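# Place banded ring green side up on lone board peg

## Task

Lower the banded ring, with its green face pointing up, fully onto the single peg on the wooden board. At the end no part of the robot may touch the ring, and the board must rest flat with half or more of its area on the cloth.

## Robot and tools

Robot: two six-joint arms, left_arm and right_arm, each with a parallel two-finger gripper and a wrist camera (cam_left_wrist, cam_right_wrist, both 896x504). A two-camera stand is fixed behind the arms. Loose objects may occasionally get a small nudge from outside.

Frames: the scene frame has its origin at table-top height, halfway between the nominal arm bases; +z is up, +x points out over the table, and left_arm sits on the +y side (arm names do not match image sides). Calibrated bases: left_arm at (+0.057, +0.375, +0.033) m, right_arm at (+0.012, -0.294, +0.044) m, both turned only slightly about z. Each gripper's end_effector_position (metres) and end_effector_quat_wxyz are reported in that arm's own base frame; they can be off by a few centimetres, more when stretched out. That point lies between the finger pads, about 1 cm short of the fingertips; the fingers point along the gripper's +z and separate along its y.

Row layout: every command row has 14 numbers for both arms together: left_arm waist, shoulder, elbow, wrist pitch, wrist yaw, wrist roll, opening, then the same seven for right_arm. The six joint numbers are absolute target angles in radians (the same values Joint positions prints), not offsets. Stated ranges: waist -2.618 to 3.054, shoulder 0.000 to 3.142, elbow 0.000 to 3.142, wrist pitch -1.571 to 1.571, wrist yaw -1.571 to 1.571, wrist roll -2.094 to 2.094. True ends may differ by up to 0.059 rad; a target beyond that margin, and farther out than the current angle, is refused; otherwise an over-range target is clipped and may report "joint sent to its limit". Opening is an absolute command from -1 (closed) to +1 (fully open). Always send the whole row: writing 0 for an arm you want left alone is a real command, so repeat its current values (from Joint targets and Tool commands) instead.

Tools:
- execute_actions(actions, cameras): actions is a list of up to 15 actions; each action is a table of up to 15 rows, one per 1/30 s control step; a short table repeats its final row to fill 15 steps. Images return only if actions is empty or cameras names them (["all"] for every camera, [] for none). An empty list also reports the scene number and any fields other results may drop.
- move(target, speed, blend, opening_speed, grip_force, blocking, cameras): target is one 14-number row of absolute joint angles plus openings, or a list of up to 15 such rows sharing 10 s. All joints are interpolated together, so grippers trace curves; nothing avoids obstacles or the other arm. speed is in rad/s for the joint with the longest travel (0.01 to 12.57, default 0.5), one value or one per target. blend (rad) rounds corners at intermediate targets; 0 stops at each. opening_speed sets how fast the opening command changes per second on the -1..+1 scale (at least 0.2). grip_force is the per-pad force cap in newtons, 10 to 50, one value or one per arm; it persists, and lower values close slowly. blocking=false returns after about 0.5 s while the motion continues; a new move then takes over. The result adds a move: line such as done, off_target, moving, held or fault, possibly limits=held.
- wait(seconds, cameras): 0 to 10 s, arms keep their last command; returns early if a running move ends.
- stop(cameras): brakes the current move; faster moves need more room.
- zoom_image(camera, region): enlarges [x0, y0, x1, y1] pixels (origin top-left, at most 504x504) of the latest image from cam_left_wrist or cam_right_wrist.
- read_manual(section): licence texts only; moves nothing.
- finished_scene(scene): give the current scene number; irreversible; the goal must hold with the robot not involved.

Limits inside the controller: per control step a joint's target can lead its measured angle by at most 0.339 rad (waist, shoulder, elbow) or 2.2 rad (wrist joints), and if targets would shift the gripper over 200 mm, that arm's targets are shrunk. Far targets may need several actions; unfinished motion may need re-sending. To keep a joint still, resend its Joint targets value. Friction and weight can leave joints short, especially at long reach; tiny changes may not move at all.

Results: Joint positions and Joint velocities list each arm in joint order, ending with gripper opening in metres (0.093 fully open) and its rate. Joint targets show what the joints are now driven toward. Joint torques are in N m, positive toward larger angles, include gravity and offsets, and the first three wrap at ±28. grip_measured uses the -1..+1 scale: pads meet near -0.94, and each millimetre of object width adds about 0.0208; readings may sit up to 0.02 high. For a firm hold on a rigid object send at least 0.24 below its width reading; to release, send well above it. "joint command not followed" means the clearance check altered targets. Call results also list some step-by-step joint readings.

Avoid: dropping or releasing moving parts, fast impacts, hard pushes, anything leaving the table, and contact or pressing between the two arms (including one gripper closing on the other's fingers), which can end the scene. Wrist camera cables count as the arm; keep them clear of objects, fixtures and the table. Watch for MOTOR HOT; heat rises from holding loads, stretching out or pushing against something, and at high temperature the arm folds and idles, then goes limp. Move gently and smoothly.

Each tool is called after "Request:" by a JSON object that holds its "name" and its "arguments", one argument or row to a line.

## Session

Request:
{"name": "execute_actions", "arguments": {
  "actions": []
}}

Scene clock: 0.00 s.
left_arm: end_effector_position=(+0.4012, +0.0055, +0.0908) grip_measured=+1.000 end_effector_quat_wxyz=(+0.574, -0.025, +0.818, +0.027) | right_arm: end_effector_position=(+0.3872, -0.0355, +0.0779) grip_measured=+1.000 end_effector_quat_wxyz=(+0.566, +0.050, +0.818, -0.090)
Joint positions: left_arm=[-0.028 1.593 0.408 0.838 -0.099 -0.019 0.093] | right_arm=[-0.005 1.617 0.354 0.905 0.2 -0.021 0.093]
Joint velocities: within noise
Joint torques (N m): no reading
Heat: left arm: 32 °C; right arm: 30 °C.
Joint targets: left_arm=[-0.028 1.585 0.417 0.844 -0.099 -0.018] | right_arm=[-0.005 1.608 0.364 0.917 0.200 -0.021]
Tool commands: left_gripper/opening=+1.0 right_gripper/opening=+1.0

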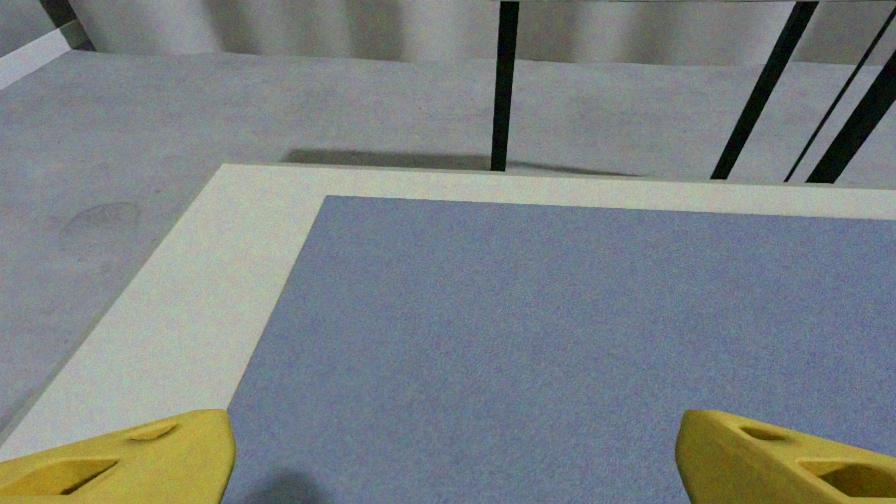

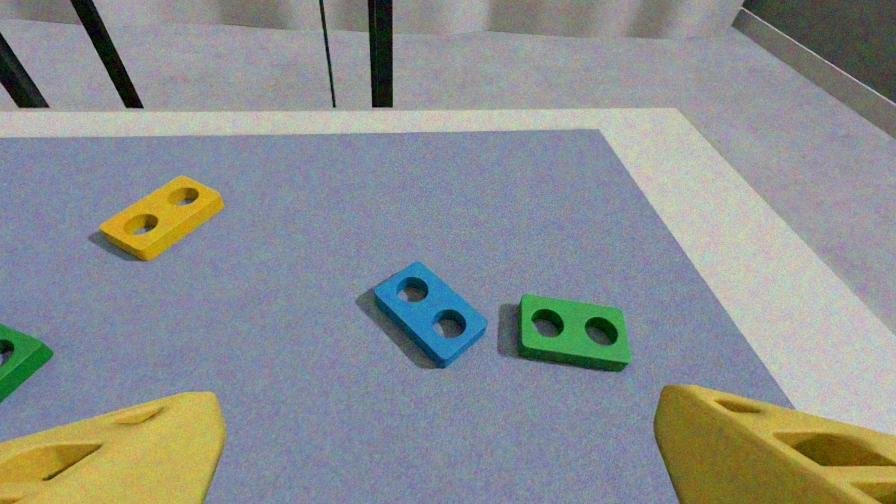

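Request:
{"name": "move", "arguments": {
  "target": [-0.5,1.5,1.83,-1.35,0,0,1,0.2,1.5,1.83,-1.35,0,0,1],
  "speed": 1.2,
  "cameras": ["all"]
}}

Scene clock: 3.87 s.
left_arm: end_effector_position=(+0.3036, -0.1627, +0.2961) grip_measured=+1.000 end_effector_quat_wxyz=(+0.253, +0.232, +0.937, -0.062) | right_arm: end_effector_position=(+0.3355, +0.0641, +0.2905) grip_measured=+1.000 end_effector_quat_wxyz=(+0.248, -0.096, +0.964, +0.017)
Joint positions: left_arm=[-0.495 1.515 1.81 -1.338 -0.006 -0.009 0.093] | right_arm=[0.195 1.519 1.801 -1.351 0.013 -0.008 0.093]
Joint torques (N m): left_arm=[-0.23 -6.67 7.32 1.49 0.03 0.14] | right_arm=[0.59 -6.38 9.43 1.29 -0.15 0.16]
Heat: left arm: 33 °C; right arm: 31 °C.
Joint targets: left_arm=[-0.500 1.500 1.830 -1.350 0.000 0.000] | right_arm=[0.200 1.500 1.830 -1.350 0.000 0.000]
move: done

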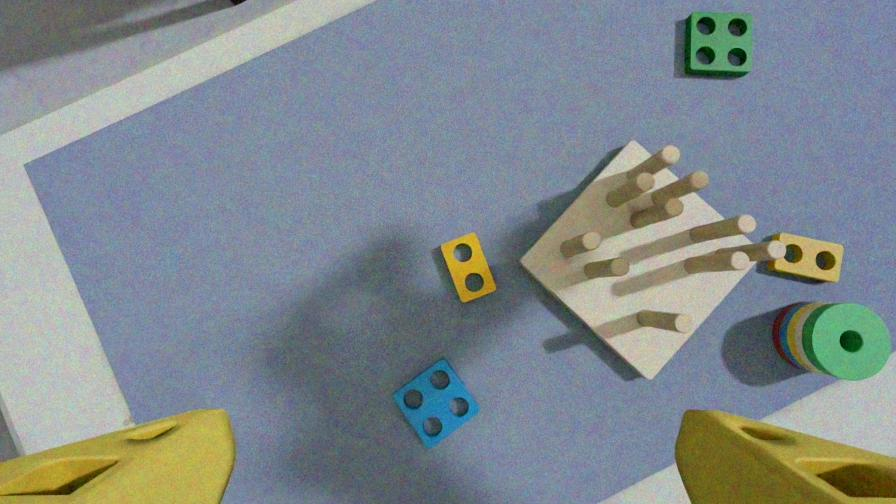

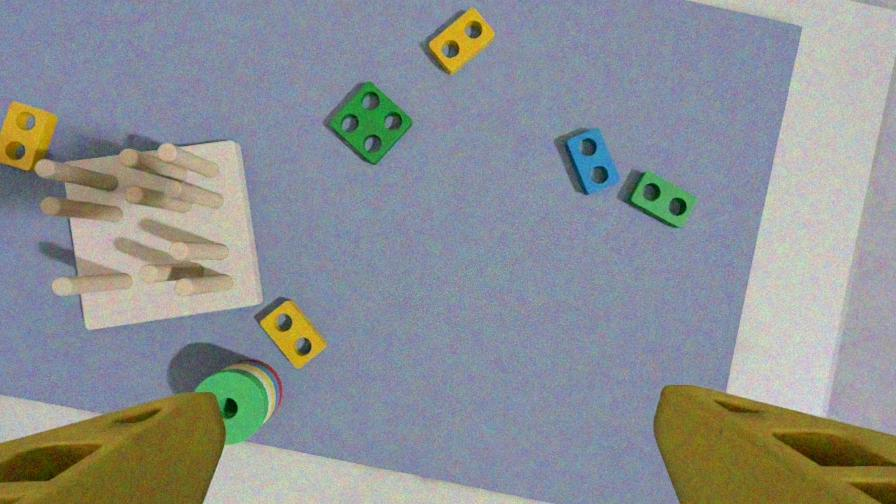

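Request:
{"name": "move", "arguments": {
  "target": [-0.2,1.5,1.83,-1.35,0,0,1,0.822,1.68,1.395,-1.26,0,0,1],
  "speed": 1,
  "cameras": ["cam_right_wrist"]
}}

Scene clock: 7.30 s.
left_arm: end_effector_position=(+0.3373, -0.0692, +0.2961) grip_measured=+1.000 end_effector_quat_wxyz=(+0.259, +0.094, +0.961, -0.026) | right_arm: end_effector_position=(+0.2076, +0.2238, +0.1251) grip_measured=+1.000 end_effector_quat_wxyz=(+0.011, -0.403, +0.915, +0.003)
Joint positions: left_arm=[-0.204 1.515 1.81 -1.338 -0.003 -0.008 0.093] | right_arm=[0.825 1.675 1.401 -1.273 0.004 -0.006 0.093]
Joint torques (N m): left_arm=[0.61 -6.67 7.23 1.48 -0.06 0.07] | right_arm=[-0.23 -5.65 6.08 0.49 -0.05 0.14]
Heat: left arm: 33 °C; right arm: 31 °C.
Joint targets: left_arm=[-0.200 1.500 1.830 -1.350 0.000 0.000] | right_arm=[0.822 1.680 1.395 -1.260 0.000 0.000]
move: done
Images, in order (width x height): cam_right_wrist 896x504.

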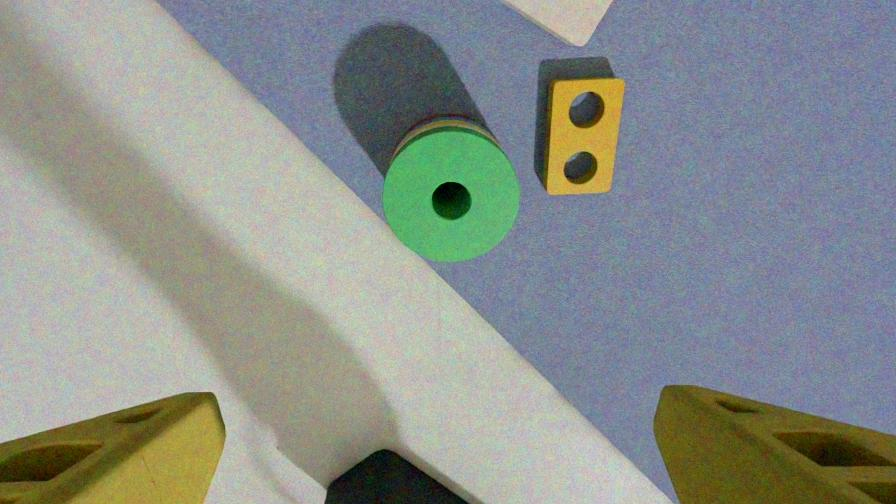

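Request:
{"name": "move", "arguments": {
  "target": [-0.2,1.5,1.83,-1.35,0,0,1,0.807,1.772,1.165,-0.96,0,0,1],
  "speed": 0.7,
  "cameras": ["cam_right_wrist"]
}}

Scene clock: 9.80 s.
left_arm: end_effector_position=(+0.3373, -0.0692, +0.2961) grip_measured=+1.000 end_effector_quat_wxyz=(+0.259, +0.094, +0.961, -0.026) | right_arm: end_effector_position=(+0.2123, +0.2232, +0.0428) grip_measured=+1.000 end_effector_quat_wxyz=(+0.002, -0.398, +0.917, -0.001)
Joint positions: left_arm=[-0.204 1.515 1.81 -1.338 -0.003 -0.008 0.093] | right_arm=[0.812 1.765 1.171 -0.975 0.004 -0.006 0.093]
Joint torques (N m): left_arm=[0.57 -6.57 7.15 1.45 -0.02 0.04] | right_arm=[-0.43 -5.91 5.7 0.46 -0.06 0.15]
Heat: left arm: 34 °C; right arm: 31 °C.
Joint targets: left_arm=[-0.200 1.500 1.830 -1.350 0.000 0.000] | right_arm=[0.807 1.772 1.165 -0.960 0.000 0.000]
move: done
Images, in order (width x height): cam_right_wrist 896x504.

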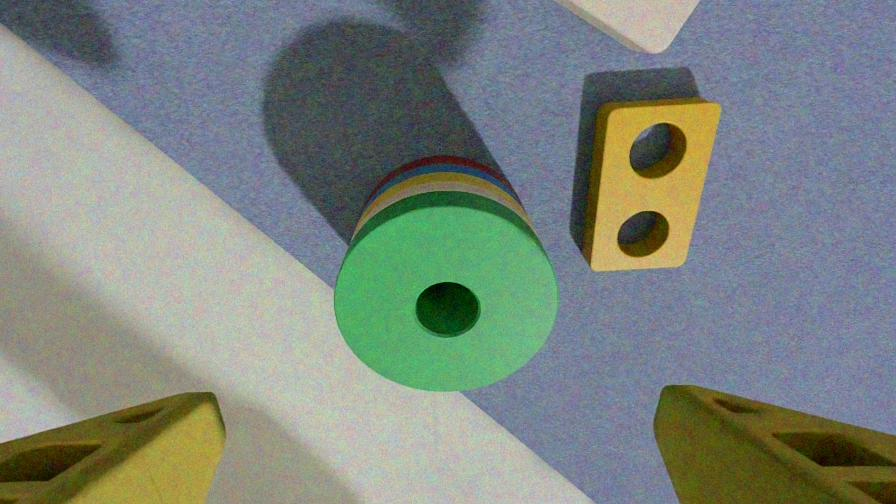

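Request:
{"name": "move", "arguments": {
  "target": [
    [-0.2,1.5,1.83,-1.35,0,0,1,0.797,1.879,1.051,-0.743,0,0,1],
    [-0.2,1.5,1.83,-1.35,0,0,1,0.797,1.879,1.051,-0.743,0,0,0.05]
  ],
  "speed": 0.5,
  "grip_force": 30,
  "cameras": ["cam_right_wrist"]
}}

Scene clock: 15.93 s.
left_arm: end_effector_position=(+0.3373, -0.0692, +0.2961) grip_measured=+1.000 end_effector_quat_wxyz=(+0.259, +0.094, +0.961, -0.026) | right_arm: end_effector_position=(+0.2159, +0.2225, -0.0130) grip_measured=+0.233 end_effector_quat_wxyz=(+0.001, -0.393, +0.919, -0.002)
Joint positions: left_arm=[-0.204 1.515 1.81 -1.338 -0.003 -0.008 0.093] | right_arm=[0.803 1.869 1.058 -0.758 0.004 -0.006 0.056]
Joint torques (N m): left_arm=[0.59 -6.58 7.35 1.44 -0.07 0.16] | right_arm=[-0.5 -6.05 5.03 0.47 -0.05 0.15]
Heat: left arm: 34 °C; right arm: 32 °C.
Joint targets: left_arm=[-0.200 1.500 1.830 -1.350 0.000 0.000] | right_arm=[0.797 1.879 1.051 -0.743 0.000 0.000]
grip_force (N): 30, 30
move: done
Images, in order (width x height): cam_right_wrist 896x504.

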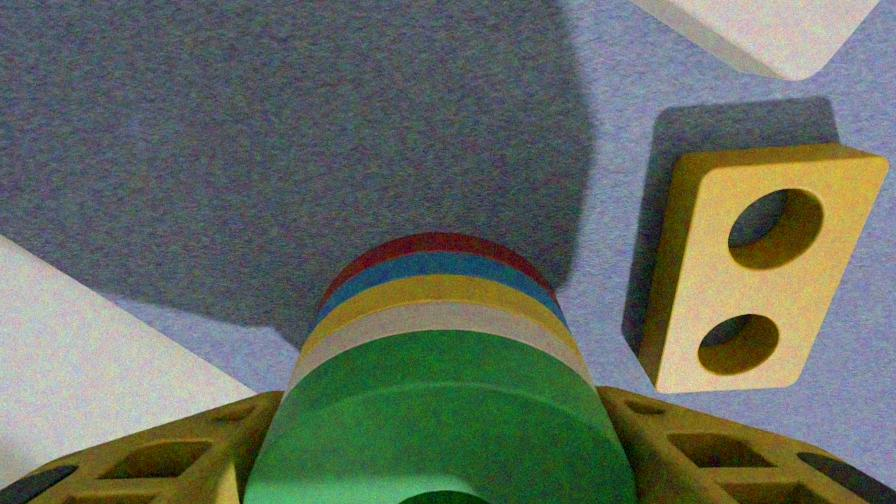

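Request:
{"name": "move", "arguments": {
  "target": [
    [-0.2,1.5,1.83,-1.35,0,0,1,0.797,1.879,1.051,-0.743,0,0,1],
    [-0.2,1.5,1.83,-1.35,0,0,1,0.807,1.68,1.395,-1.26,0,0,1],
    [-0.2,1.5,1.83,-1.35,0,0,1,0.85,2.358,2.246,-1.44,0,0,1]
  ],
  "speed": 0.8,
  "blend": [0,0.1,0],
  "cameras": ["cam_right_wrist"]
}}

Scene clock: 19.97 s.
left_arm: end_effector_position=(+0.3373, -0.0692, +0.2961) grip_measured=+1.000 end_effector_quat_wxyz=(+0.259, +0.094, +0.961, -0.026) | right_arm: end_effector_position=(+0.3031, +0.3406, +0.0866) grip_measured=+1.000 end_effector_quat_wxyz=(+0.002, -0.413, +0.911, -0.001)
Joint positions: left_arm=[-0.204 1.515 1.81 -1.338 -0.003 -0.008 0.093] | right_arm=[0.845 2.346 2.212 -1.435 0.004 -0.006 0.093]
Joint torques (N m): left_arm=[0.53 -6.63 7.2 1.46 -0.07 0.15] | right_arm=[0.64 -9.69 9.81 0.26 -0.05 0.16]
Heat: left arm: 35 °C; right arm: 33 °C.
Joint targets: left_arm=[-0.200 1.500 1.830 -1.350 0.000 0.000] | right_arm=[0.850 2.358 2.246 -1.440 0.000 0.000]
grip_force (N): 30, 30
move: done
Images, in order (width x height): cam_right_wrist 896x504.

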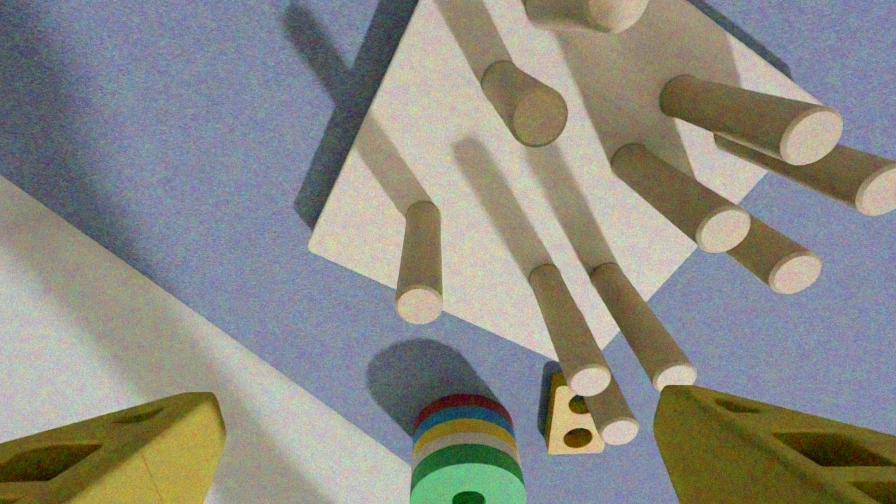

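Request:
{"name": "move", "arguments": {
  "target": [
    [-0.2,1.5,1.83,-1.35,0,0,1,0.81,1.68,1.395,-1.26,0,0,1],
    [-0.2,1.5,1.83,-1.35,0,0,1,0.797,1.772,1.165,-0.96,0,0,1]
  ],
  "speed": 0.8,
  "blend": [0.1,0],
  "cameras": ["cam_right_wrist"]
}}

Scene clock: 23.23 s.
left_arm: end_effector_position=(+0.3373, -0.0692, +0.2961) grip_measured=+1.000 end_effector_quat_wxyz=(+0.259, +0.094, +0.961, -0.026) | right_arm: end_effector_position=(+0.2142, +0.2210, +0.0424) grip_measured=+1.000 end_effector_quat_wxyz=(+0.001, -0.393, +0.919, -0.002)
Joint positions: left_arm=[-0.204 1.515 1.81 -1.338 -0.003 -0.008 0.093] | right_arm=[0.803 1.766 1.17 -0.975 0.004 -0.006 0.093]
Joint torques (N m): left_arm=[0.4 -6.68 7.24 1.49 0 0.18] | right_arm=[-0.5 -5.98 5.74 0.46 -0.05 0.14]
Heat: left arm: 35 °C; right arm: 34 °C.
Joint targets: left_arm=[-0.200 1.500 1.830 -1.350 0.000 0.000] | right_arm=[0.797 1.772 1.165 -0.960 0.000 0.000]
grip_force (N): 30, 30
move: done
Images, in order (width x height): cam_right_wrist 896x504.

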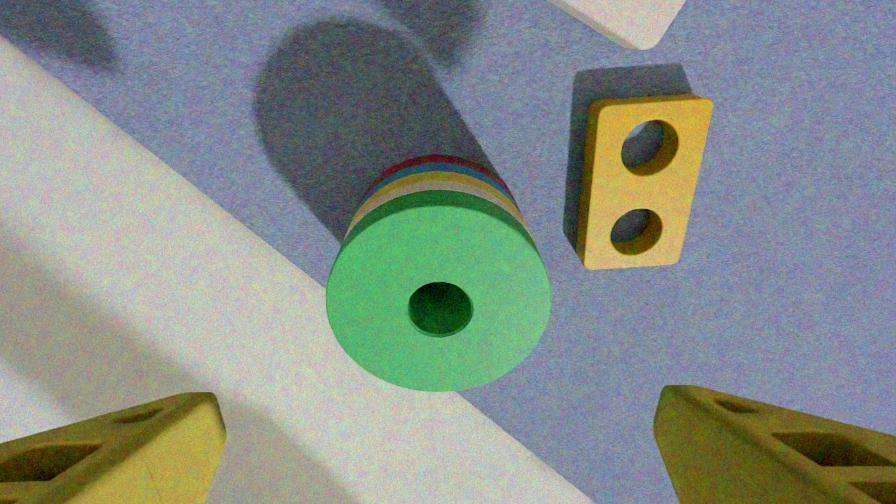

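Request:
{"name": "move", "arguments": {
  "target": [
    [-0.2,1.5,1.83,-1.35,0,0,1,0.797,1.879,1.051,-0.743,0,0,1],
    [-0.2,1.5,1.83,-1.35,0,0,1,0.797,1.879,1.051,-0.743,0,0,-0.05],
    [-0.2,1.5,1.83,-1.35,0,0,1,0.807,1.68,1.395,-1.26,0,0,-0.05],
    [-0.2,1.5,1.83,-1.35,0,0,1,0.864,2.29,2.2,-1.46,0,0,-0.05]
  ],
  "speed": 0.7,
  "blend": [0,0,0.1,0],
  "cameras": ["cam_right_wrist"]
}}

Request:
{"name": "move", "arguments": {
  "target": [-0.2,1.5,1.83,-1.35,0,0,1,0.864,2.328,2.155,-1.39,0,0,-0.05],
  "speed": 0.3,
  "cameras": ["all"]
}}

Scene clock: 30.07 s.
left_arm: end_effector_position=(+0.3373, -0.0692, +0.2961) grip_measured=+1.000 end_effector_quat_wxyz=(+0.259, +0.094, +0.961, -0.026) | right_arm: end_effector_position=(+0.2893, +0.3344, +0.1031) grip_measured=+0.224 end_effector_quat_wxyz=(+0.001, -0.419, +0.908, -0.002)
Joint positions: left_arm=[-0.204 1.515 1.81 -1.338 -0.003 -0.008 0.093] | right_arm=[0.859 2.279 2.164 -1.455 0.004 -0.006 0.056]
Joint torques (N m): left_arm=[0.61 -6.54 7.16 1.45 -0.02 0.11] | right_arm=[0.68 -9.39 9.95 0.24 -0.05 0.15]
Heat: left arm: 36 °C; right arm: 35 °C.
Joint targets: left_arm=[-0.200 1.500 1.830 -1.350 0.000 0.000] | right_arm=[0.864 2.290 2.200 -1.460 0.000 0.000]
grip_force (N): 30, 30
move: off_target (right_arm); right_arm: the elbow is farthest, 0.036 rad from its target
Images, in order (width x height): cam_right_wrist 896x504.

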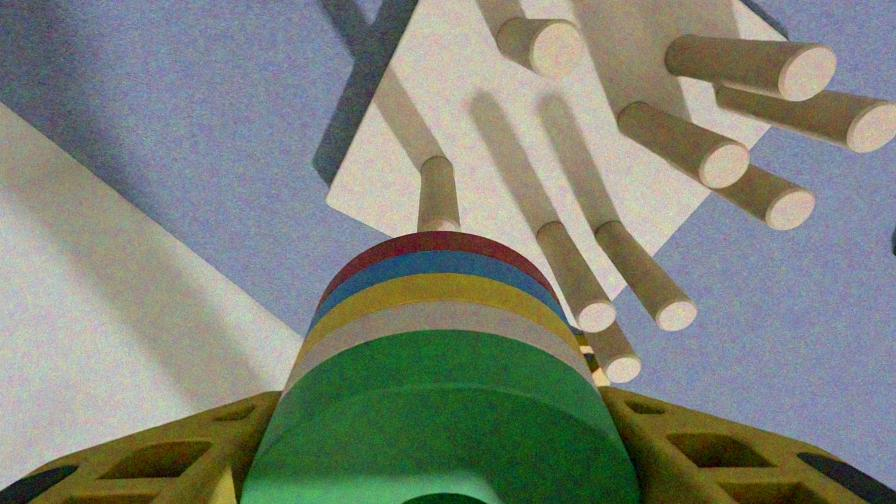

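Scene clock: 31.03 s.
left_arm: end_effector_position=(+0.3373, -0.0692, +0.2961) grip_measured=+1.000 end_effector_quat_wxyz=(+0.259, +0.094, +0.961, -0.026) | right_arm: end_effector_position=(+0.2972, +0.3435, +0.0876) grip_measured=+0.224 end_effector_quat_wxyz=(+0.008, -0.419, +0.908, +0.002)
Joint positions: left_arm=[-0.204 1.515 1.81 -1.338 -0.003 -0.008 0.093] | right_arm=[0.859 2.315 2.164 -1.402 0.004 -0.006 0.056]
Joint torques (N m): left_arm=[0.51 -6.57 7.32 1.43 -0.09 0.13] | right_arm=[0.59 -9.58 5.67 0.47 -0.06 0.14]
Heat: left arm: 36 °C; right arm: 35 °C.
Joint targets: left_arm=[-0.200 1.500 1.830 -1.350 0.000 0.000] | right_arm=[0.864 2.328 2.155 -1.390 0.000 0.000]
grip_force (N): 30, 30
move: done

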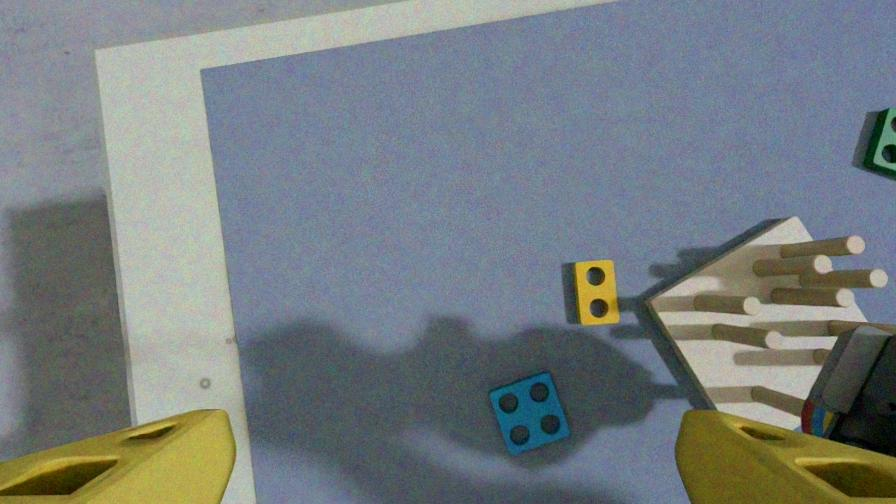

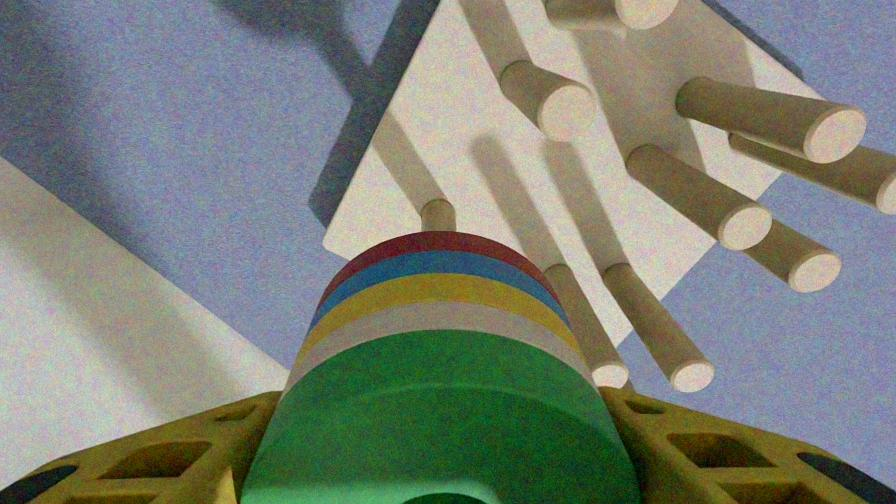

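Request:
{"name": "move", "arguments": {
  "target": [-0.2,1.5,1.83,-1.35,0,0,1,0.864,2.331,2.121,-1.371,0,0,-0.05],
  "speed": 0.2,
  "cameras": ["cam_right_wrist"]
}}

Request:
{"name": "move", "arguments": {
  "target": [-0.2,1.5,1.83,-1.35,0,0,1,0.864,2.330,2.029,-1.279,0,0,-0.05],
  "speed": 0.15,
  "cameras": ["all"]
}}

Scene clock: 32.63 s.
left_arm: end_effector_position=(+0.3373, -0.0692, +0.2961) grip_measured=+1.000 end_effector_quat_wxyz=(+0.259, +0.094, +0.961, -0.026) | right_arm: end_effector_position=(+0.2952, +0.3413, +0.0790) grip_measured=+0.224 end_effector_quat_wxyz=(+0.002, -0.419, +0.908, -0.001)
Joint positions: left_arm=[-0.204 1.515 1.81 -1.338 -0.003 -0.008 0.093] | right_arm=[0.859 2.315 2.13 -1.383 0.004 -0.006 0.056]
Joint torques (N m): left_arm=[0.54 -6.35 7.32 1.5 -0.05 0.12] | right_arm=[0.62 -9.29 5.67 0.42 -0.05 0.15]
Heat: left arm: 36 °C; right arm: 35 °C.
Joint targets: left_arm=[-0.200 1.500 1.830 -1.350 0.000 0.000] | right_arm=[0.864 2.331 2.121 -1.371 0.000 0.000]
grip_force (N): 30, 30
move: done
Images, in order (width x height): cam_right_wrist 896x504.

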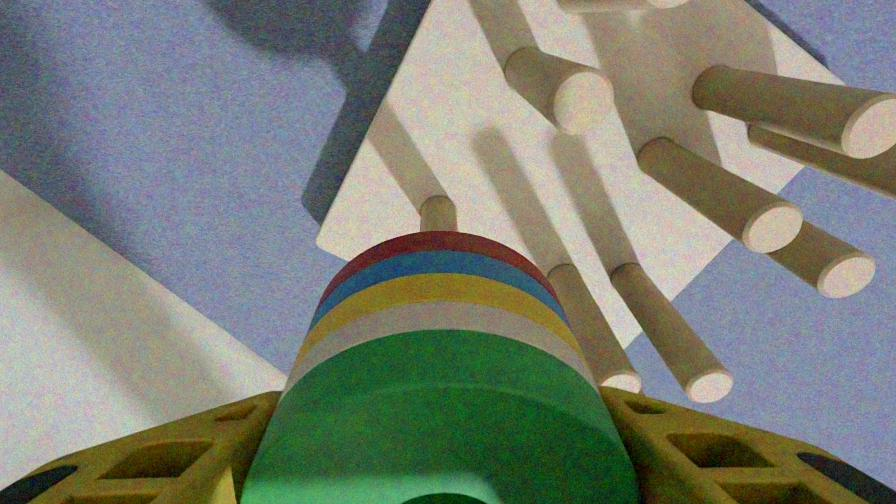

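Scene clock: 33.50 s.
left_arm: end_effector_position=(+0.3373, -0.0692, +0.2961) grip_measured=+1.000 end_effector_quat_wxyz=(+0.259, +0.094, +0.961, -0.026) | right_arm: end_effector_position=(+0.2939, +0.3398, +0.0630) grip_measured=+0.223 end_effector_quat_wxyz=(-0.003, -0.419, +0.908, -0.003)
Joint positions: left_arm=[-0.204 1.515 1.81 -1.338 -0.003 -0.008 0.093] | right_arm=[0.859 2.315 2.066 -1.329 0.004 -0.006 0.056]
Joint torques (N m): left_arm=[0.4 -6.52 7.36 1.5 -0.04 0.12] | right_arm=[0.68 -9.32 3.03 0.84 -0.04 0.16]
Heat: left arm: 36 °C; right arm: 36 °C.
Joint targets: left_arm=[-0.200 1.500 1.830 -1.350 0.000 0.000] | right_arm=[0.864 2.330 2.029 -1.279 0.000 0.000]
grip_force (N): 30, 30
move: off_target (right_arm); right_arm: the wrist pitch is farthest, 0.050 rad from its target

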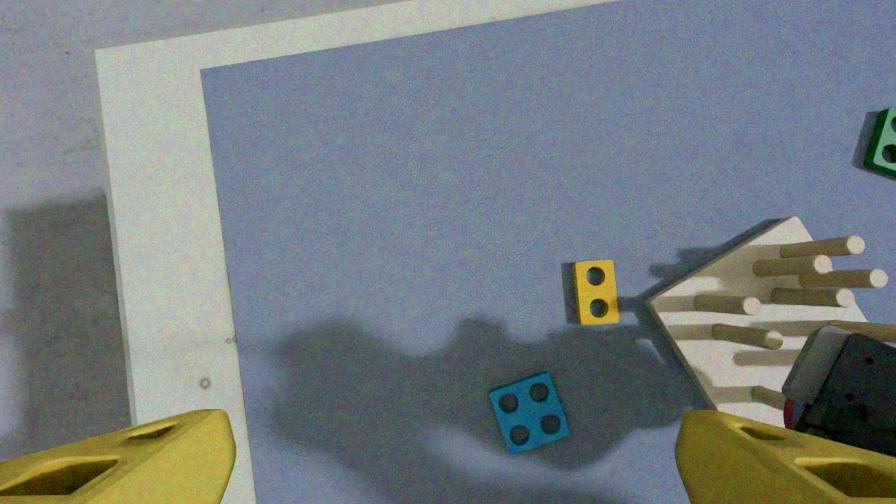

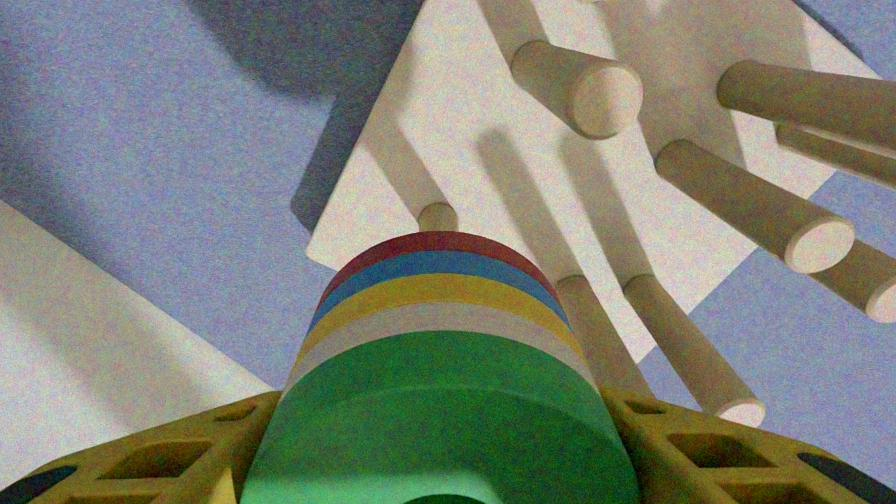

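Request:
{"name": "move", "arguments": {
  "target": [
    [-0.2,1.5,1.83,-1.35,0,0,1,0.864,2.331,2.100,-1.350,0,0,-0.05],
    [-0.2,1.5,1.83,-1.35,0,0,1,0.864,2.301,2.0475,-1.327,0,0,-0.05]
  ],
  "speed": 0.2
}}

Request:
{"name": "move", "arguments": {
  "target": [-0.2,1.5,1.83,-1.35,0,0,1,0.864,2.305,1.966,-1.242,0,0,-0.05],
  "speed": 0.12,
  "cameras": ["cam_right_wrist"]
}}

Scene clock: 35.90 s.
left_arm: end_effector_position=(+0.3373, -0.0692, +0.2961) grip_measured=+1.000 end_effector_quat_wxyz=(+0.259, +0.094, +0.961, -0.026) | right_arm: end_effector_position=(+0.2936, +0.3394, +0.0646) grip_measured=+0.223 end_effector_quat_wxyz=(-0.004, -0.419, +0.908, -0.004)
Joint positions: left_arm=[-0.204 1.515 1.81 -1.338 -0.003 -0.008 0.093] | right_arm=[0.859 2.315 2.072 -1.338 0.004 -0.006 0.056]
Joint torques (N m): left_arm=[0.49 -6.65 7.15 1.47 -0.03 0.09] | right_arm=[0.64 -11.71 4.15 0.39 -0.05 0.14]
Heat: left arm: 36 °C; right arm: 36 °C.
Joint targets: left_arm=[-0.200 1.500 1.830 -1.350 0.000 0.000] | right_arm=[0.864 2.301 2.047 -1.327 0.000 0.000]
grip_force (N): 30, 30
move: done

Scene clock: 36.90 s.
left_arm: end_effector_position=(+0.3373, -0.0692, +0.2961) grip_measured=+1.000 end_effector_quat_wxyz=(+0.259, +0.094, +0.961, -0.026) | right_arm: end_effector_position=(+0.2933, +0.3390, +0.0625) grip_measured=+0.223 end_effector_quat_wxyz=(+0.008, -0.419, +0.908, +0.002)
Joint positions: left_arm=[-0.204 1.515 1.81 -1.338 -0.003 -0.008 0.093] | right_arm=[0.859 2.281 2.006 -1.279 0.004 -0.006 0.056]
Joint torques (N m): left_arm=[0.39 -6.46 7.19 1.44 -0.05 0.12] | right_arm=[0.66 -8.43 2.7 0.74 -0.05 0.16]
Heat: left arm: 36 °C; right arm: 37 °C.
Joint targets: left_arm=[-0.200 1.500 1.830 -1.350 0.000 0.000] | right_arm=[0.864 2.305 1.966 -1.242 0.000 0.000]
grip_force (N): 30, 30
move: off_target (right_arm); right_arm: the elbow is farthest, 0.040 rad from its target
Images, in order (width x height): cam_right_wrist 896x504.

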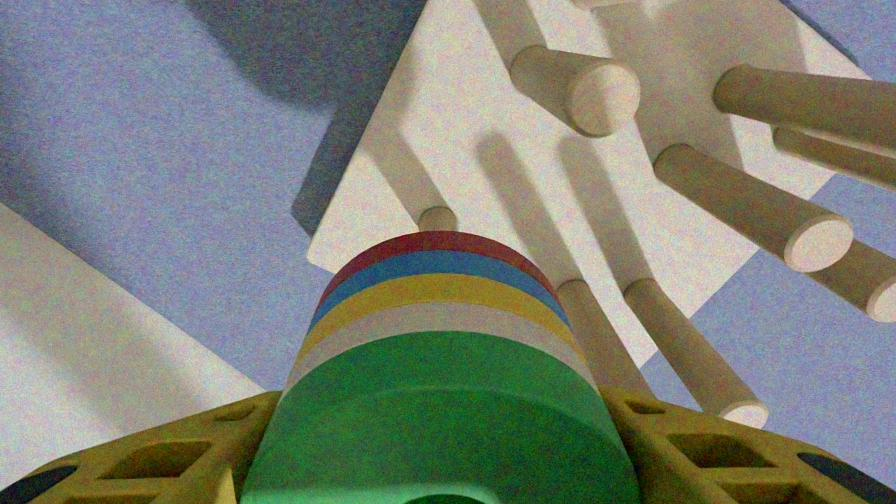

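Request:
{"name": "move", "arguments": {
  "target": [
    [-0.2,1.5,1.83,-1.35,0,0,1,0.864,2.31,2.148,-1.395,0,0,-0.05],
    [-0.2,1.5,1.83,-1.35,0,0,1,0.864,2.302,2.040,-1.320,0,0,-0.05]
  ],
  "speed": 0.2
}}

Request:
{"name": "move", "arguments": {
  "target": [-0.2,1.5,1.83,-1.35,0,0,1,0.864,2.305,1.966,-1.242,0,0,-0.05],
  "speed": 0.12,
  "cameras": ["cam_right_wrist"]
}}

Scene clock: 39.87 s.
left_arm: end_effector_position=(+0.3373, -0.0692, +0.2961) grip_measured=+1.000 end_effector_quat_wxyz=(+0.259, +0.094, +0.961, -0.026) | right_arm: end_effector_position=(+0.2912, +0.3366, +0.0668) grip_measured=+0.223 end_effector_quat_wxyz=(-0.003, -0.419, +0.908, -0.004)
Joint positions: left_arm=[-0.204 1.515 1.81 -1.338 -0.003 -0.008 0.093] | right_arm=[0.859 2.296 2.048 -1.332 0.004 -0.006 0.056]
Joint torques (N m): left_arm=[0.43 -6.58 7.15 1.46 -0.04 0.1] | right_arm=[0.62 -9.96 5.78 0.41 -0.06 0.15]
Heat: left arm: 36 °C; right arm: 37 °C.
Joint targets: left_arm=[-0.200 1.500 1.830 -1.350 0.000 0.000] | right_arm=[0.864 2.302 2.040 -1.320 0.000 0.000]
grip_force (N): 30, 30
move: done

Scene clock: 40.83 s.
left_arm: end_effector_position=(+0.3373, -0.0692, +0.2961) grip_measured=+1.000 end_effector_quat_wxyz=(+0.259, +0.094, +0.961, -0.026) | right_arm: end_effector_position=(+0.2912, +0.3366, +0.0632) grip_measured=+0.223 end_effector_quat_wxyz=(+0.003, -0.419, +0.908, -0.001)
Joint positions: left_arm=[-0.204 1.515 1.81 -1.338 -0.003 -0.008 0.093] | right_arm=[0.859 2.279 2.006 -1.293 0.004 -0.006 0.056]
Joint torques (N m): left_arm=[0.51 -6.53 7.27 1.55 -0.04 0.13] | right_arm=[0.64 -8.24 2.78 0.89 -0.05 0.15]
Heat: left arm: 36 °C; right arm: 37 °C.
Joint targets: left_arm=[-0.200 1.500 1.830 -1.350 0.000 0.000] | right_arm=[0.864 2.305 1.966 -1.242 0.000 0.000]
grip_force (N): 30, 30
move: off_target (right_arm); right_arm: the wrist pitch is farthest, 0.051 rad from its target
Images, in order (width x height): cam_right_wrist 896x504.

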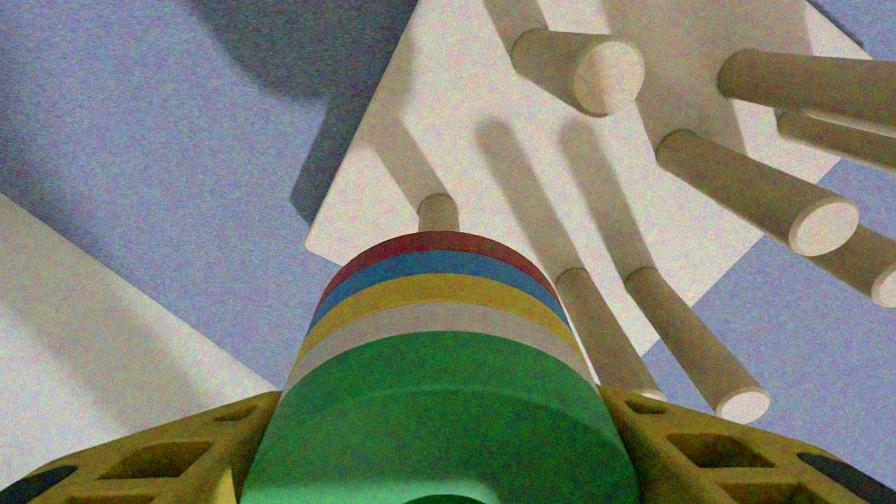

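Request:
{"name": "move", "arguments": {
  "target": [-0.2,1.5,1.83,-1.35,0,0,1,0.866,2.331,2.008,-1.262,0,0,-0.05],
  "speed": 0.05,
  "cameras": ["cam_right_wrist"]
}}

Scene clock: 42.70 s.
left_arm: end_effector_position=(+0.3373, -0.0692, +0.2961) grip_measured=+1.000 end_effector_quat_wxyz=(+0.259, +0.094, +0.961, -0.026) | right_arm: end_effector_position=(+0.2912, +0.3366, +0.0638) grip_measured=+0.223 end_effector_quat_wxyz=(+0.003, -0.419, +0.908, -0.001)
Joint positions: left_arm=[-0.204 1.515 1.81 -1.338 -0.003 -0.008 0.093] | right_arm=[0.859 2.279 2.007 -1.294 0.004 -0.006 0.056]
Joint torques (N m): left_arm=[0.44 -6.54 7.31 1.45 0.02 0.09] | right_arm=[0.84 -6.06 6.63 0.67 -0.06 0.15]
Heat: left arm: 36 °C; right arm: 38 °C.
Joint targets: left_arm=[-0.200 1.500 1.830 -1.350 0.000 0.000] | right_arm=[0.866 2.331 2.008 -1.262 0.000 0.000]
grip_force (N): 30, 30
move: off_target (right_arm); right_arm: the shoulder is farthest, 0.052 rad from its target
Images, in order (width x height): cam_right_wrist 896x504.

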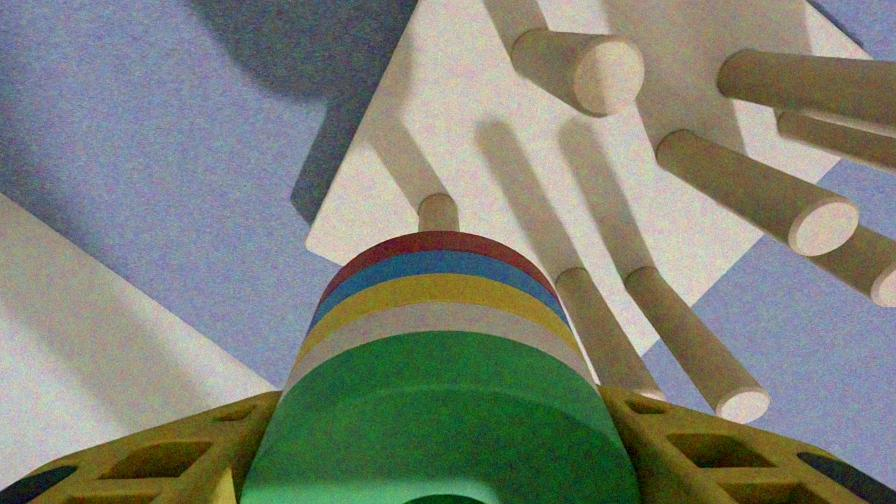

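Request:
{"name": "move", "arguments": {
  "target": [
    [-0.2,1.5,1.83,-1.35,0,0,1,0.866,2.318,2.165,-1.395,0,0,-0.05],
    [-0.2,1.5,1.83,-1.35,0,0,1,0.866,2.309,2.045,-1.318,0,0,-0.05]
  ],
  "speed": 0.2
}}

Request:
{"name": "move", "arguments": {
  "target": [-0.2,1.5,1.83,-1.35,0,0,1,0.866,2.312,1.977,-1.248,0,0,-0.05],
  "speed": 0.12,
  "cameras": ["cam_right_wrist"]
}}

Scene clock: 45.40 s.
left_arm: end_effector_position=(+0.3373, -0.0692, +0.2961) grip_measured=+1.000 end_effector_quat_wxyz=(+0.259, +0.094, +0.961, -0.026) | right_arm: end_effector_position=(+0.2922, +0.3378, +0.0656) grip_measured=+0.223 end_effector_quat_wxyz=(-0.005, -0.419, +0.908, -0.004)
Joint positions: left_arm=[-0.204 1.515 1.81 -1.338 -0.003 -0.008 0.093] | right_arm=[0.859 2.309 2.066 -1.341 0.004 -0.006 0.056]
Joint torques (N m): left_arm=[0.61 -6.61 7.45 1.5 -0.03 0.11] | right_arm=[0.84 -10.54 4.52 0.52 -0.05 0.15]
Heat: left arm: 36 °C; right arm: 38 °C.
Joint targets: left_arm=[-0.200 1.500 1.830 -1.350 0.000 0.000] | right_arm=[0.866 2.309 2.045 -1.318 0.000 0.000]
grip_force (N): 30, 30
move: done

Scene clock: 46.30 s.
left_arm: end_effector_position=(+0.3373, -0.0692, +0.2961) grip_measured=+1.000 end_effector_quat_wxyz=(+0.259, +0.094, +0.961, -0.026) | right_arm: end_effector_position=(+0.2918, +0.3373, +0.0633) grip_measured=+0.223 end_effector_quat_wxyz=(+0.002, -0.419, +0.908, -0.001)
Joint positions: left_arm=[-0.204 1.515 1.81 -1.338 -0.003 -0.008 0.093] | right_arm=[0.859 2.286 2.017 -1.299 0.004 -0.006 0.056]
Joint torques (N m): left_arm=[0.55 -6.52 7.21 1.45 -0.02 0.12] | right_arm=[0.87 -8.25 2.76 0.88 -0.05 0.14]
Heat: left arm: 37 °C; right arm: 38 °C.
Joint targets: left_arm=[-0.200 1.500 1.830 -1.350 0.000 0.000] | right_arm=[0.866 2.312 1.977 -1.248 0.000 0.000]
grip_force (N): 30, 30
move: off_target (right_arm); right_arm: the wrist pitch is farthest, 0.051 rad from its target
Images, in order (width x height): cam_right_wrist 896x504.

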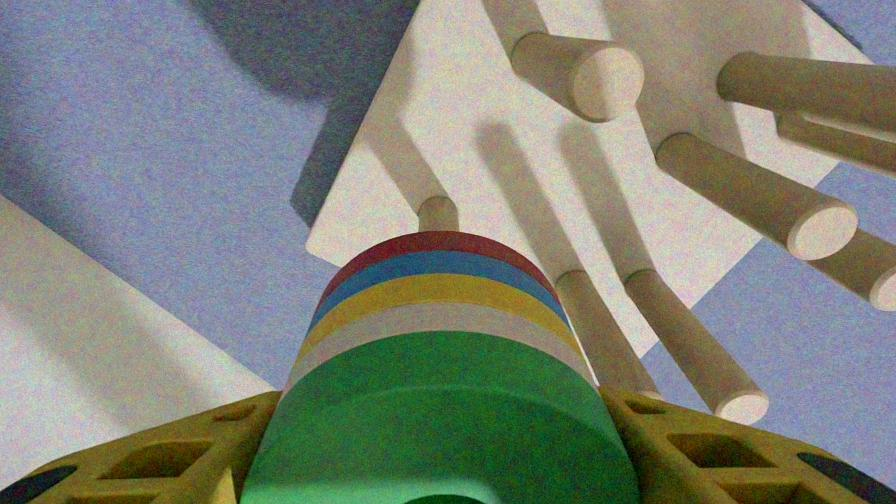

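Request:
{"name": "move", "arguments": {
  "target": [
    [-0.2,1.5,1.83,-1.35,0,0,1,0.867,2.338,2.19,-1.408,0,0,-0.05],
    [-0.2,1.5,1.83,-1.35,0,0,1,0.867,2.329,2.08,-1.331,0,0,-0.05]
  ],
  "speed": 0.2
}}

Request:
{"name": "move", "arguments": {
  "target": [-0.2,1.5,1.83,-1.35,0,0,1,0.867,2.334,2.009,-1.257,0,0,-0.05],
  "speed": 0.12,
  "cameras": ["cam_right_wrist"]
}}

Scene clock: 51.03 s.
left_arm: end_effector_position=(+0.3373, -0.0692, +0.2961) grip_measured=+1.000 end_effector_quat_wxyz=(+0.259, +0.094, +0.961, -0.026) | right_arm: end_effector_position=(+0.2952, +0.3412, +0.0666) grip_measured=+0.223 end_effector_quat_wxyz=(-0.001, -0.419, +0.908, -0.003)
Joint positions: left_arm=[-0.204 1.515 1.81 -1.338 -0.003 -0.008 0.093] | right_arm=[0.859 2.32 2.089 -1.343 0.004 -0.006 0.056]
Joint torques (N m): left_arm=[0.59 -6.58 7.23 1.48 -0.02 0.14] | right_arm=[0.91 -9.88 5.67 0.42 -0.06 0.15]
Heat: left arm: 37 °C; right arm: 39 °C.
Joint targets: left_arm=[-0.200 1.500 1.830 -1.350 0.000 0.000] | right_arm=[0.867 2.329 2.080 -1.331 0.000 0.000]
grip_force (N): 30, 30
move: done

Scene clock: 52.00 s.
left_arm: end_effector_position=(+0.3372, -0.0692, +0.2960) grip_measured=+1.000 end_effector_quat_wxyz=(+0.259, +0.094, +0.961, -0.026) | right_arm: end_effector_position=(+0.2956, +0.3417, +0.0488) grip_measured=+0.223 end_effector_quat_wxyz=(+0.001, -0.419, +0.908, -0.002)
Joint positions: left_arm=[-0.204 1.515 1.81 -1.339 -0.003 -0.008 0.093] | right_arm=[0.859 2.32 2.018 -1.268 0.004 -0.006 0.056]
Joint torques (N m): left_arm=[0.57 -6.56 7.45 1.47 -0.06 0.13] | right_arm=[0.91 -9.5 5.64 0.42 -0.07 0.15]
Heat: left arm: 37 °C; right arm: 40 °C.
Joint targets: left_arm=[-0.200 1.500 1.830 -1.350 0.000 0.000] | right_arm=[0.867 2.334 2.009 -1.257 0.000 0.000]
grip_force (N): 30, 30
move: done
Images, in order (width x height): cam_right_wrist 896x504.

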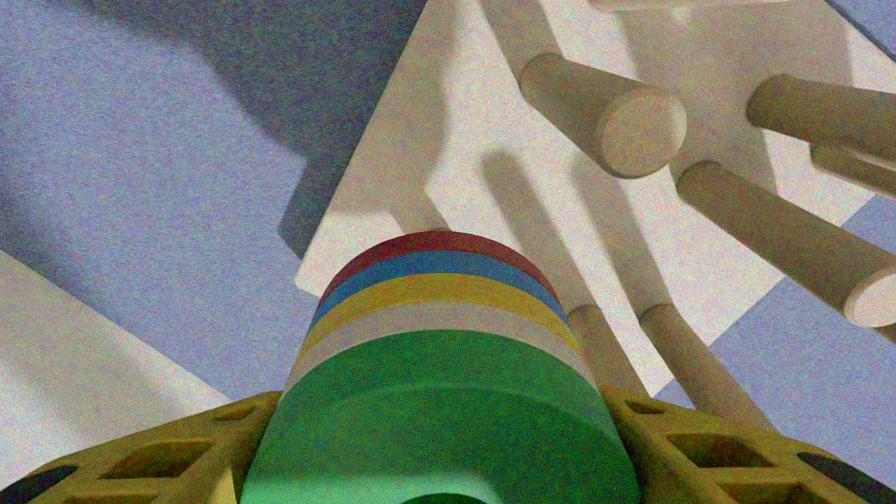

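Request:
{"name": "move", "arguments": {
  "target": [
    [-0.2,1.5,1.83,-1.35,0,0,1,0.867,2.344,1.945,-1.182,0,0,-0.05],
    [-0.2,1.5,1.83,-1.35,0,0,1,0.867,2.363,1.883,-1.101,0,0,-0.05]
  ],
  "speed": 0.15,
  "blend": [0.02,0],
  "cameras": ["cam_right_wrist"]
}}

Scene clock: 53.67 s.
left_arm: end_effector_position=(+0.3372, -0.0692, +0.2960) grip_measured=+1.000 end_effector_quat_wxyz=(+0.259, +0.094, +0.961, -0.026) | right_arm: end_effector_position=(+0.2968, +0.3445, +0.0108) grip_measured=+0.223 end_effector_quat_wxyz=(+0.009, -0.420, +0.908, +0.002)
Joint positions: left_arm=[-0.204 1.515 1.81 -1.339 -0.003 -0.008 0.093] | right_arm=[0.861 2.338 1.897 -1.112 0.004 -0.006 0.056]
Joint torques (N m): left_arm=[0.51 -6.58 7.3 1.43 -0.02 0.11] | right_arm=[0.75 -8.68 5.18 0.45 -0.06 0.15]
Heat: left arm: 37 °C; right arm: 40 °C.
Joint targets: left_arm=[-0.200 1.500 1.830 -1.350 0.000 0.000] | right_arm=[0.867 2.363 1.883 -1.101 0.000 0.000]
grip_force (N): 30, 30
move: done
Images, in order (width x height): cam_right_wrist 896x504.

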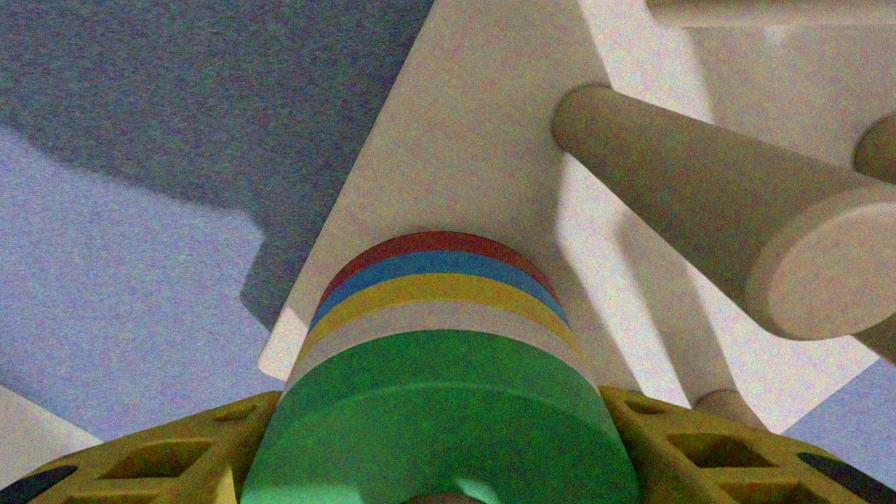

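Request:
{"name": "move", "arguments": {
  "target": [-0.2,1.5,1.83,-1.35,0,0,1,0.864,2.365,1.855,-1.076,0,0,-0.05],
  "speed": 0.1,
  "cameras": ["cam_right_wrist"]
}}

Scene clock: 54.57 s.
left_arm: end_effector_position=(+0.3372, -0.0692, +0.2960) grip_measured=+1.000 end_effector_quat_wxyz=(+0.259, +0.094, +0.961, -0.026) | right_arm: end_effector_position=(+0.2990, +0.3425, +0.0063) grip_measured=+0.223 end_effector_quat_wxyz=(+0.014, -0.421, +0.907, -0.005)
Joint positions: left_arm=[-0.204 1.515 1.81 -1.339 -0.003 -0.008 0.093] | right_arm=[0.861 2.338 1.879 -1.09 0.021 -0.009 0.056]
Joint torques (N m): left_arm=[0.55 -6.52 7.28 1.5 -0.04 0.14] | right_arm=[0.43 -8.46 4.15 0.49 -0.25 0.18]
Heat: left arm: 37 °C; right arm: 40 °C.
Joint targets: left_arm=[-0.200 1.500 1.830 -1.350 0.000 0.000] | right_arm=[0.864 2.365 1.855 -1.076 0.000 0.000]
grip_force (N): 30, 30
move: done
Images, in order (width x height): cam_right_wrist 896x504.

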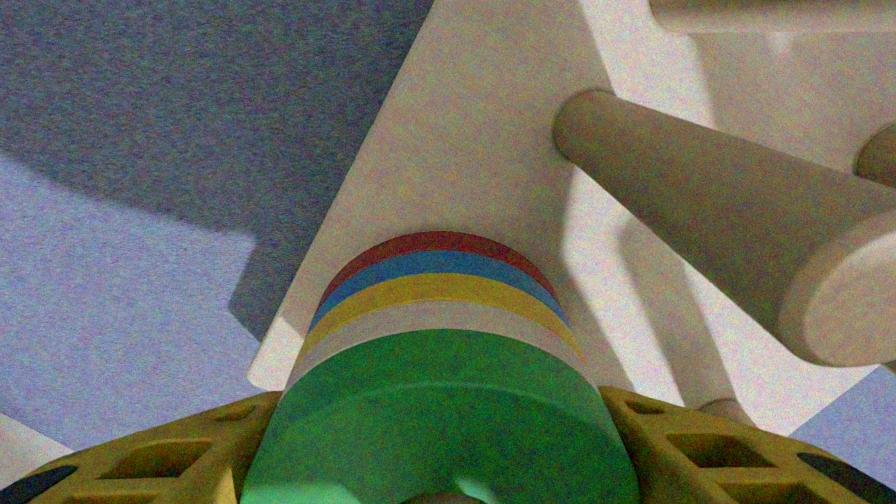

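Request:
{"name": "move", "arguments": {
  "target": [
    [-0.2,1.5,1.83,-1.35,0,0,1,0.864,2.354,1.868,-1.082,0.01,0,-0.05],
    [-0.2,1.5,1.83,-1.35,0,0,1,0.864,2.354,1.868,-1.082,0,0,0.55],
    [-0.2,1.5,1.83,-1.35,0,0,1,0.864,2.3,1.98,-1.25,0,0,0.55],
    [-0.2,1.5,1.83,-1.35,0,0,1,0.864,2.33,2.2,-1.42,0,0,0.55]
  ],
  "speed": 0.4,
  "opening_speed": 0.8,
  "blend": [0,0,0.05,0],
  "cameras": ["all"]
}}

Scene clock: 58.53 s.
left_arm: end_effector_position=(+0.3372, -0.0692, +0.2960) grip_measured=+1.000 end_effector_quat_wxyz=(+0.259, +0.094, +0.961, -0.026) | right_arm: end_effector_position=(+0.2952, +0.3418, +0.0791) grip_measured=+0.549 end_effector_quat_wxyz=(-0.004, -0.421, +0.907, -0.007)
Joint positions: left_arm=[-0.204 1.515 1.81 -1.339 -0.003 -0.008 0.093] | right_arm=[0.862 2.338 2.169 -1.415 0.009 -0.007 0.072]
Joint torques (N m): left_arm=[0.43 -6.6 7.17 1.46 -0.06 0.11] | right_arm=[0.35 -11.4 9.44 0.19 -0.1 0.16]
Heat: left arm: 37 °C; right arm: 40 °C.
Joint targets: left_arm=[-0.200 1.500 1.830 -1.350 0.000 0.000] | right_arm=[0.864 2.330 2.200 -1.420 0.000 0.000]
grip_force (N): 30, 30
move: done

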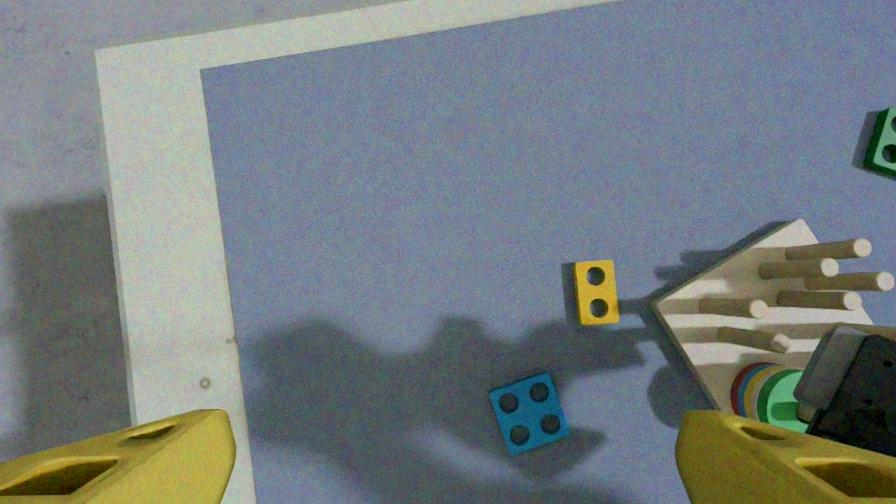

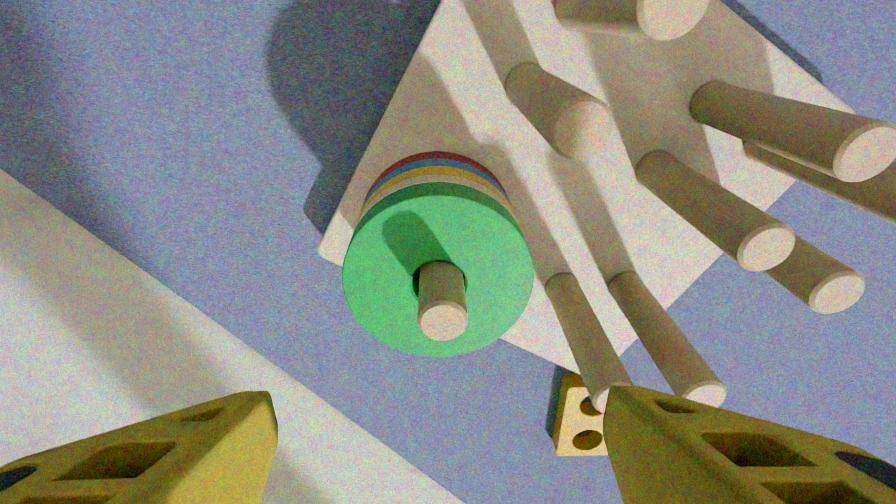

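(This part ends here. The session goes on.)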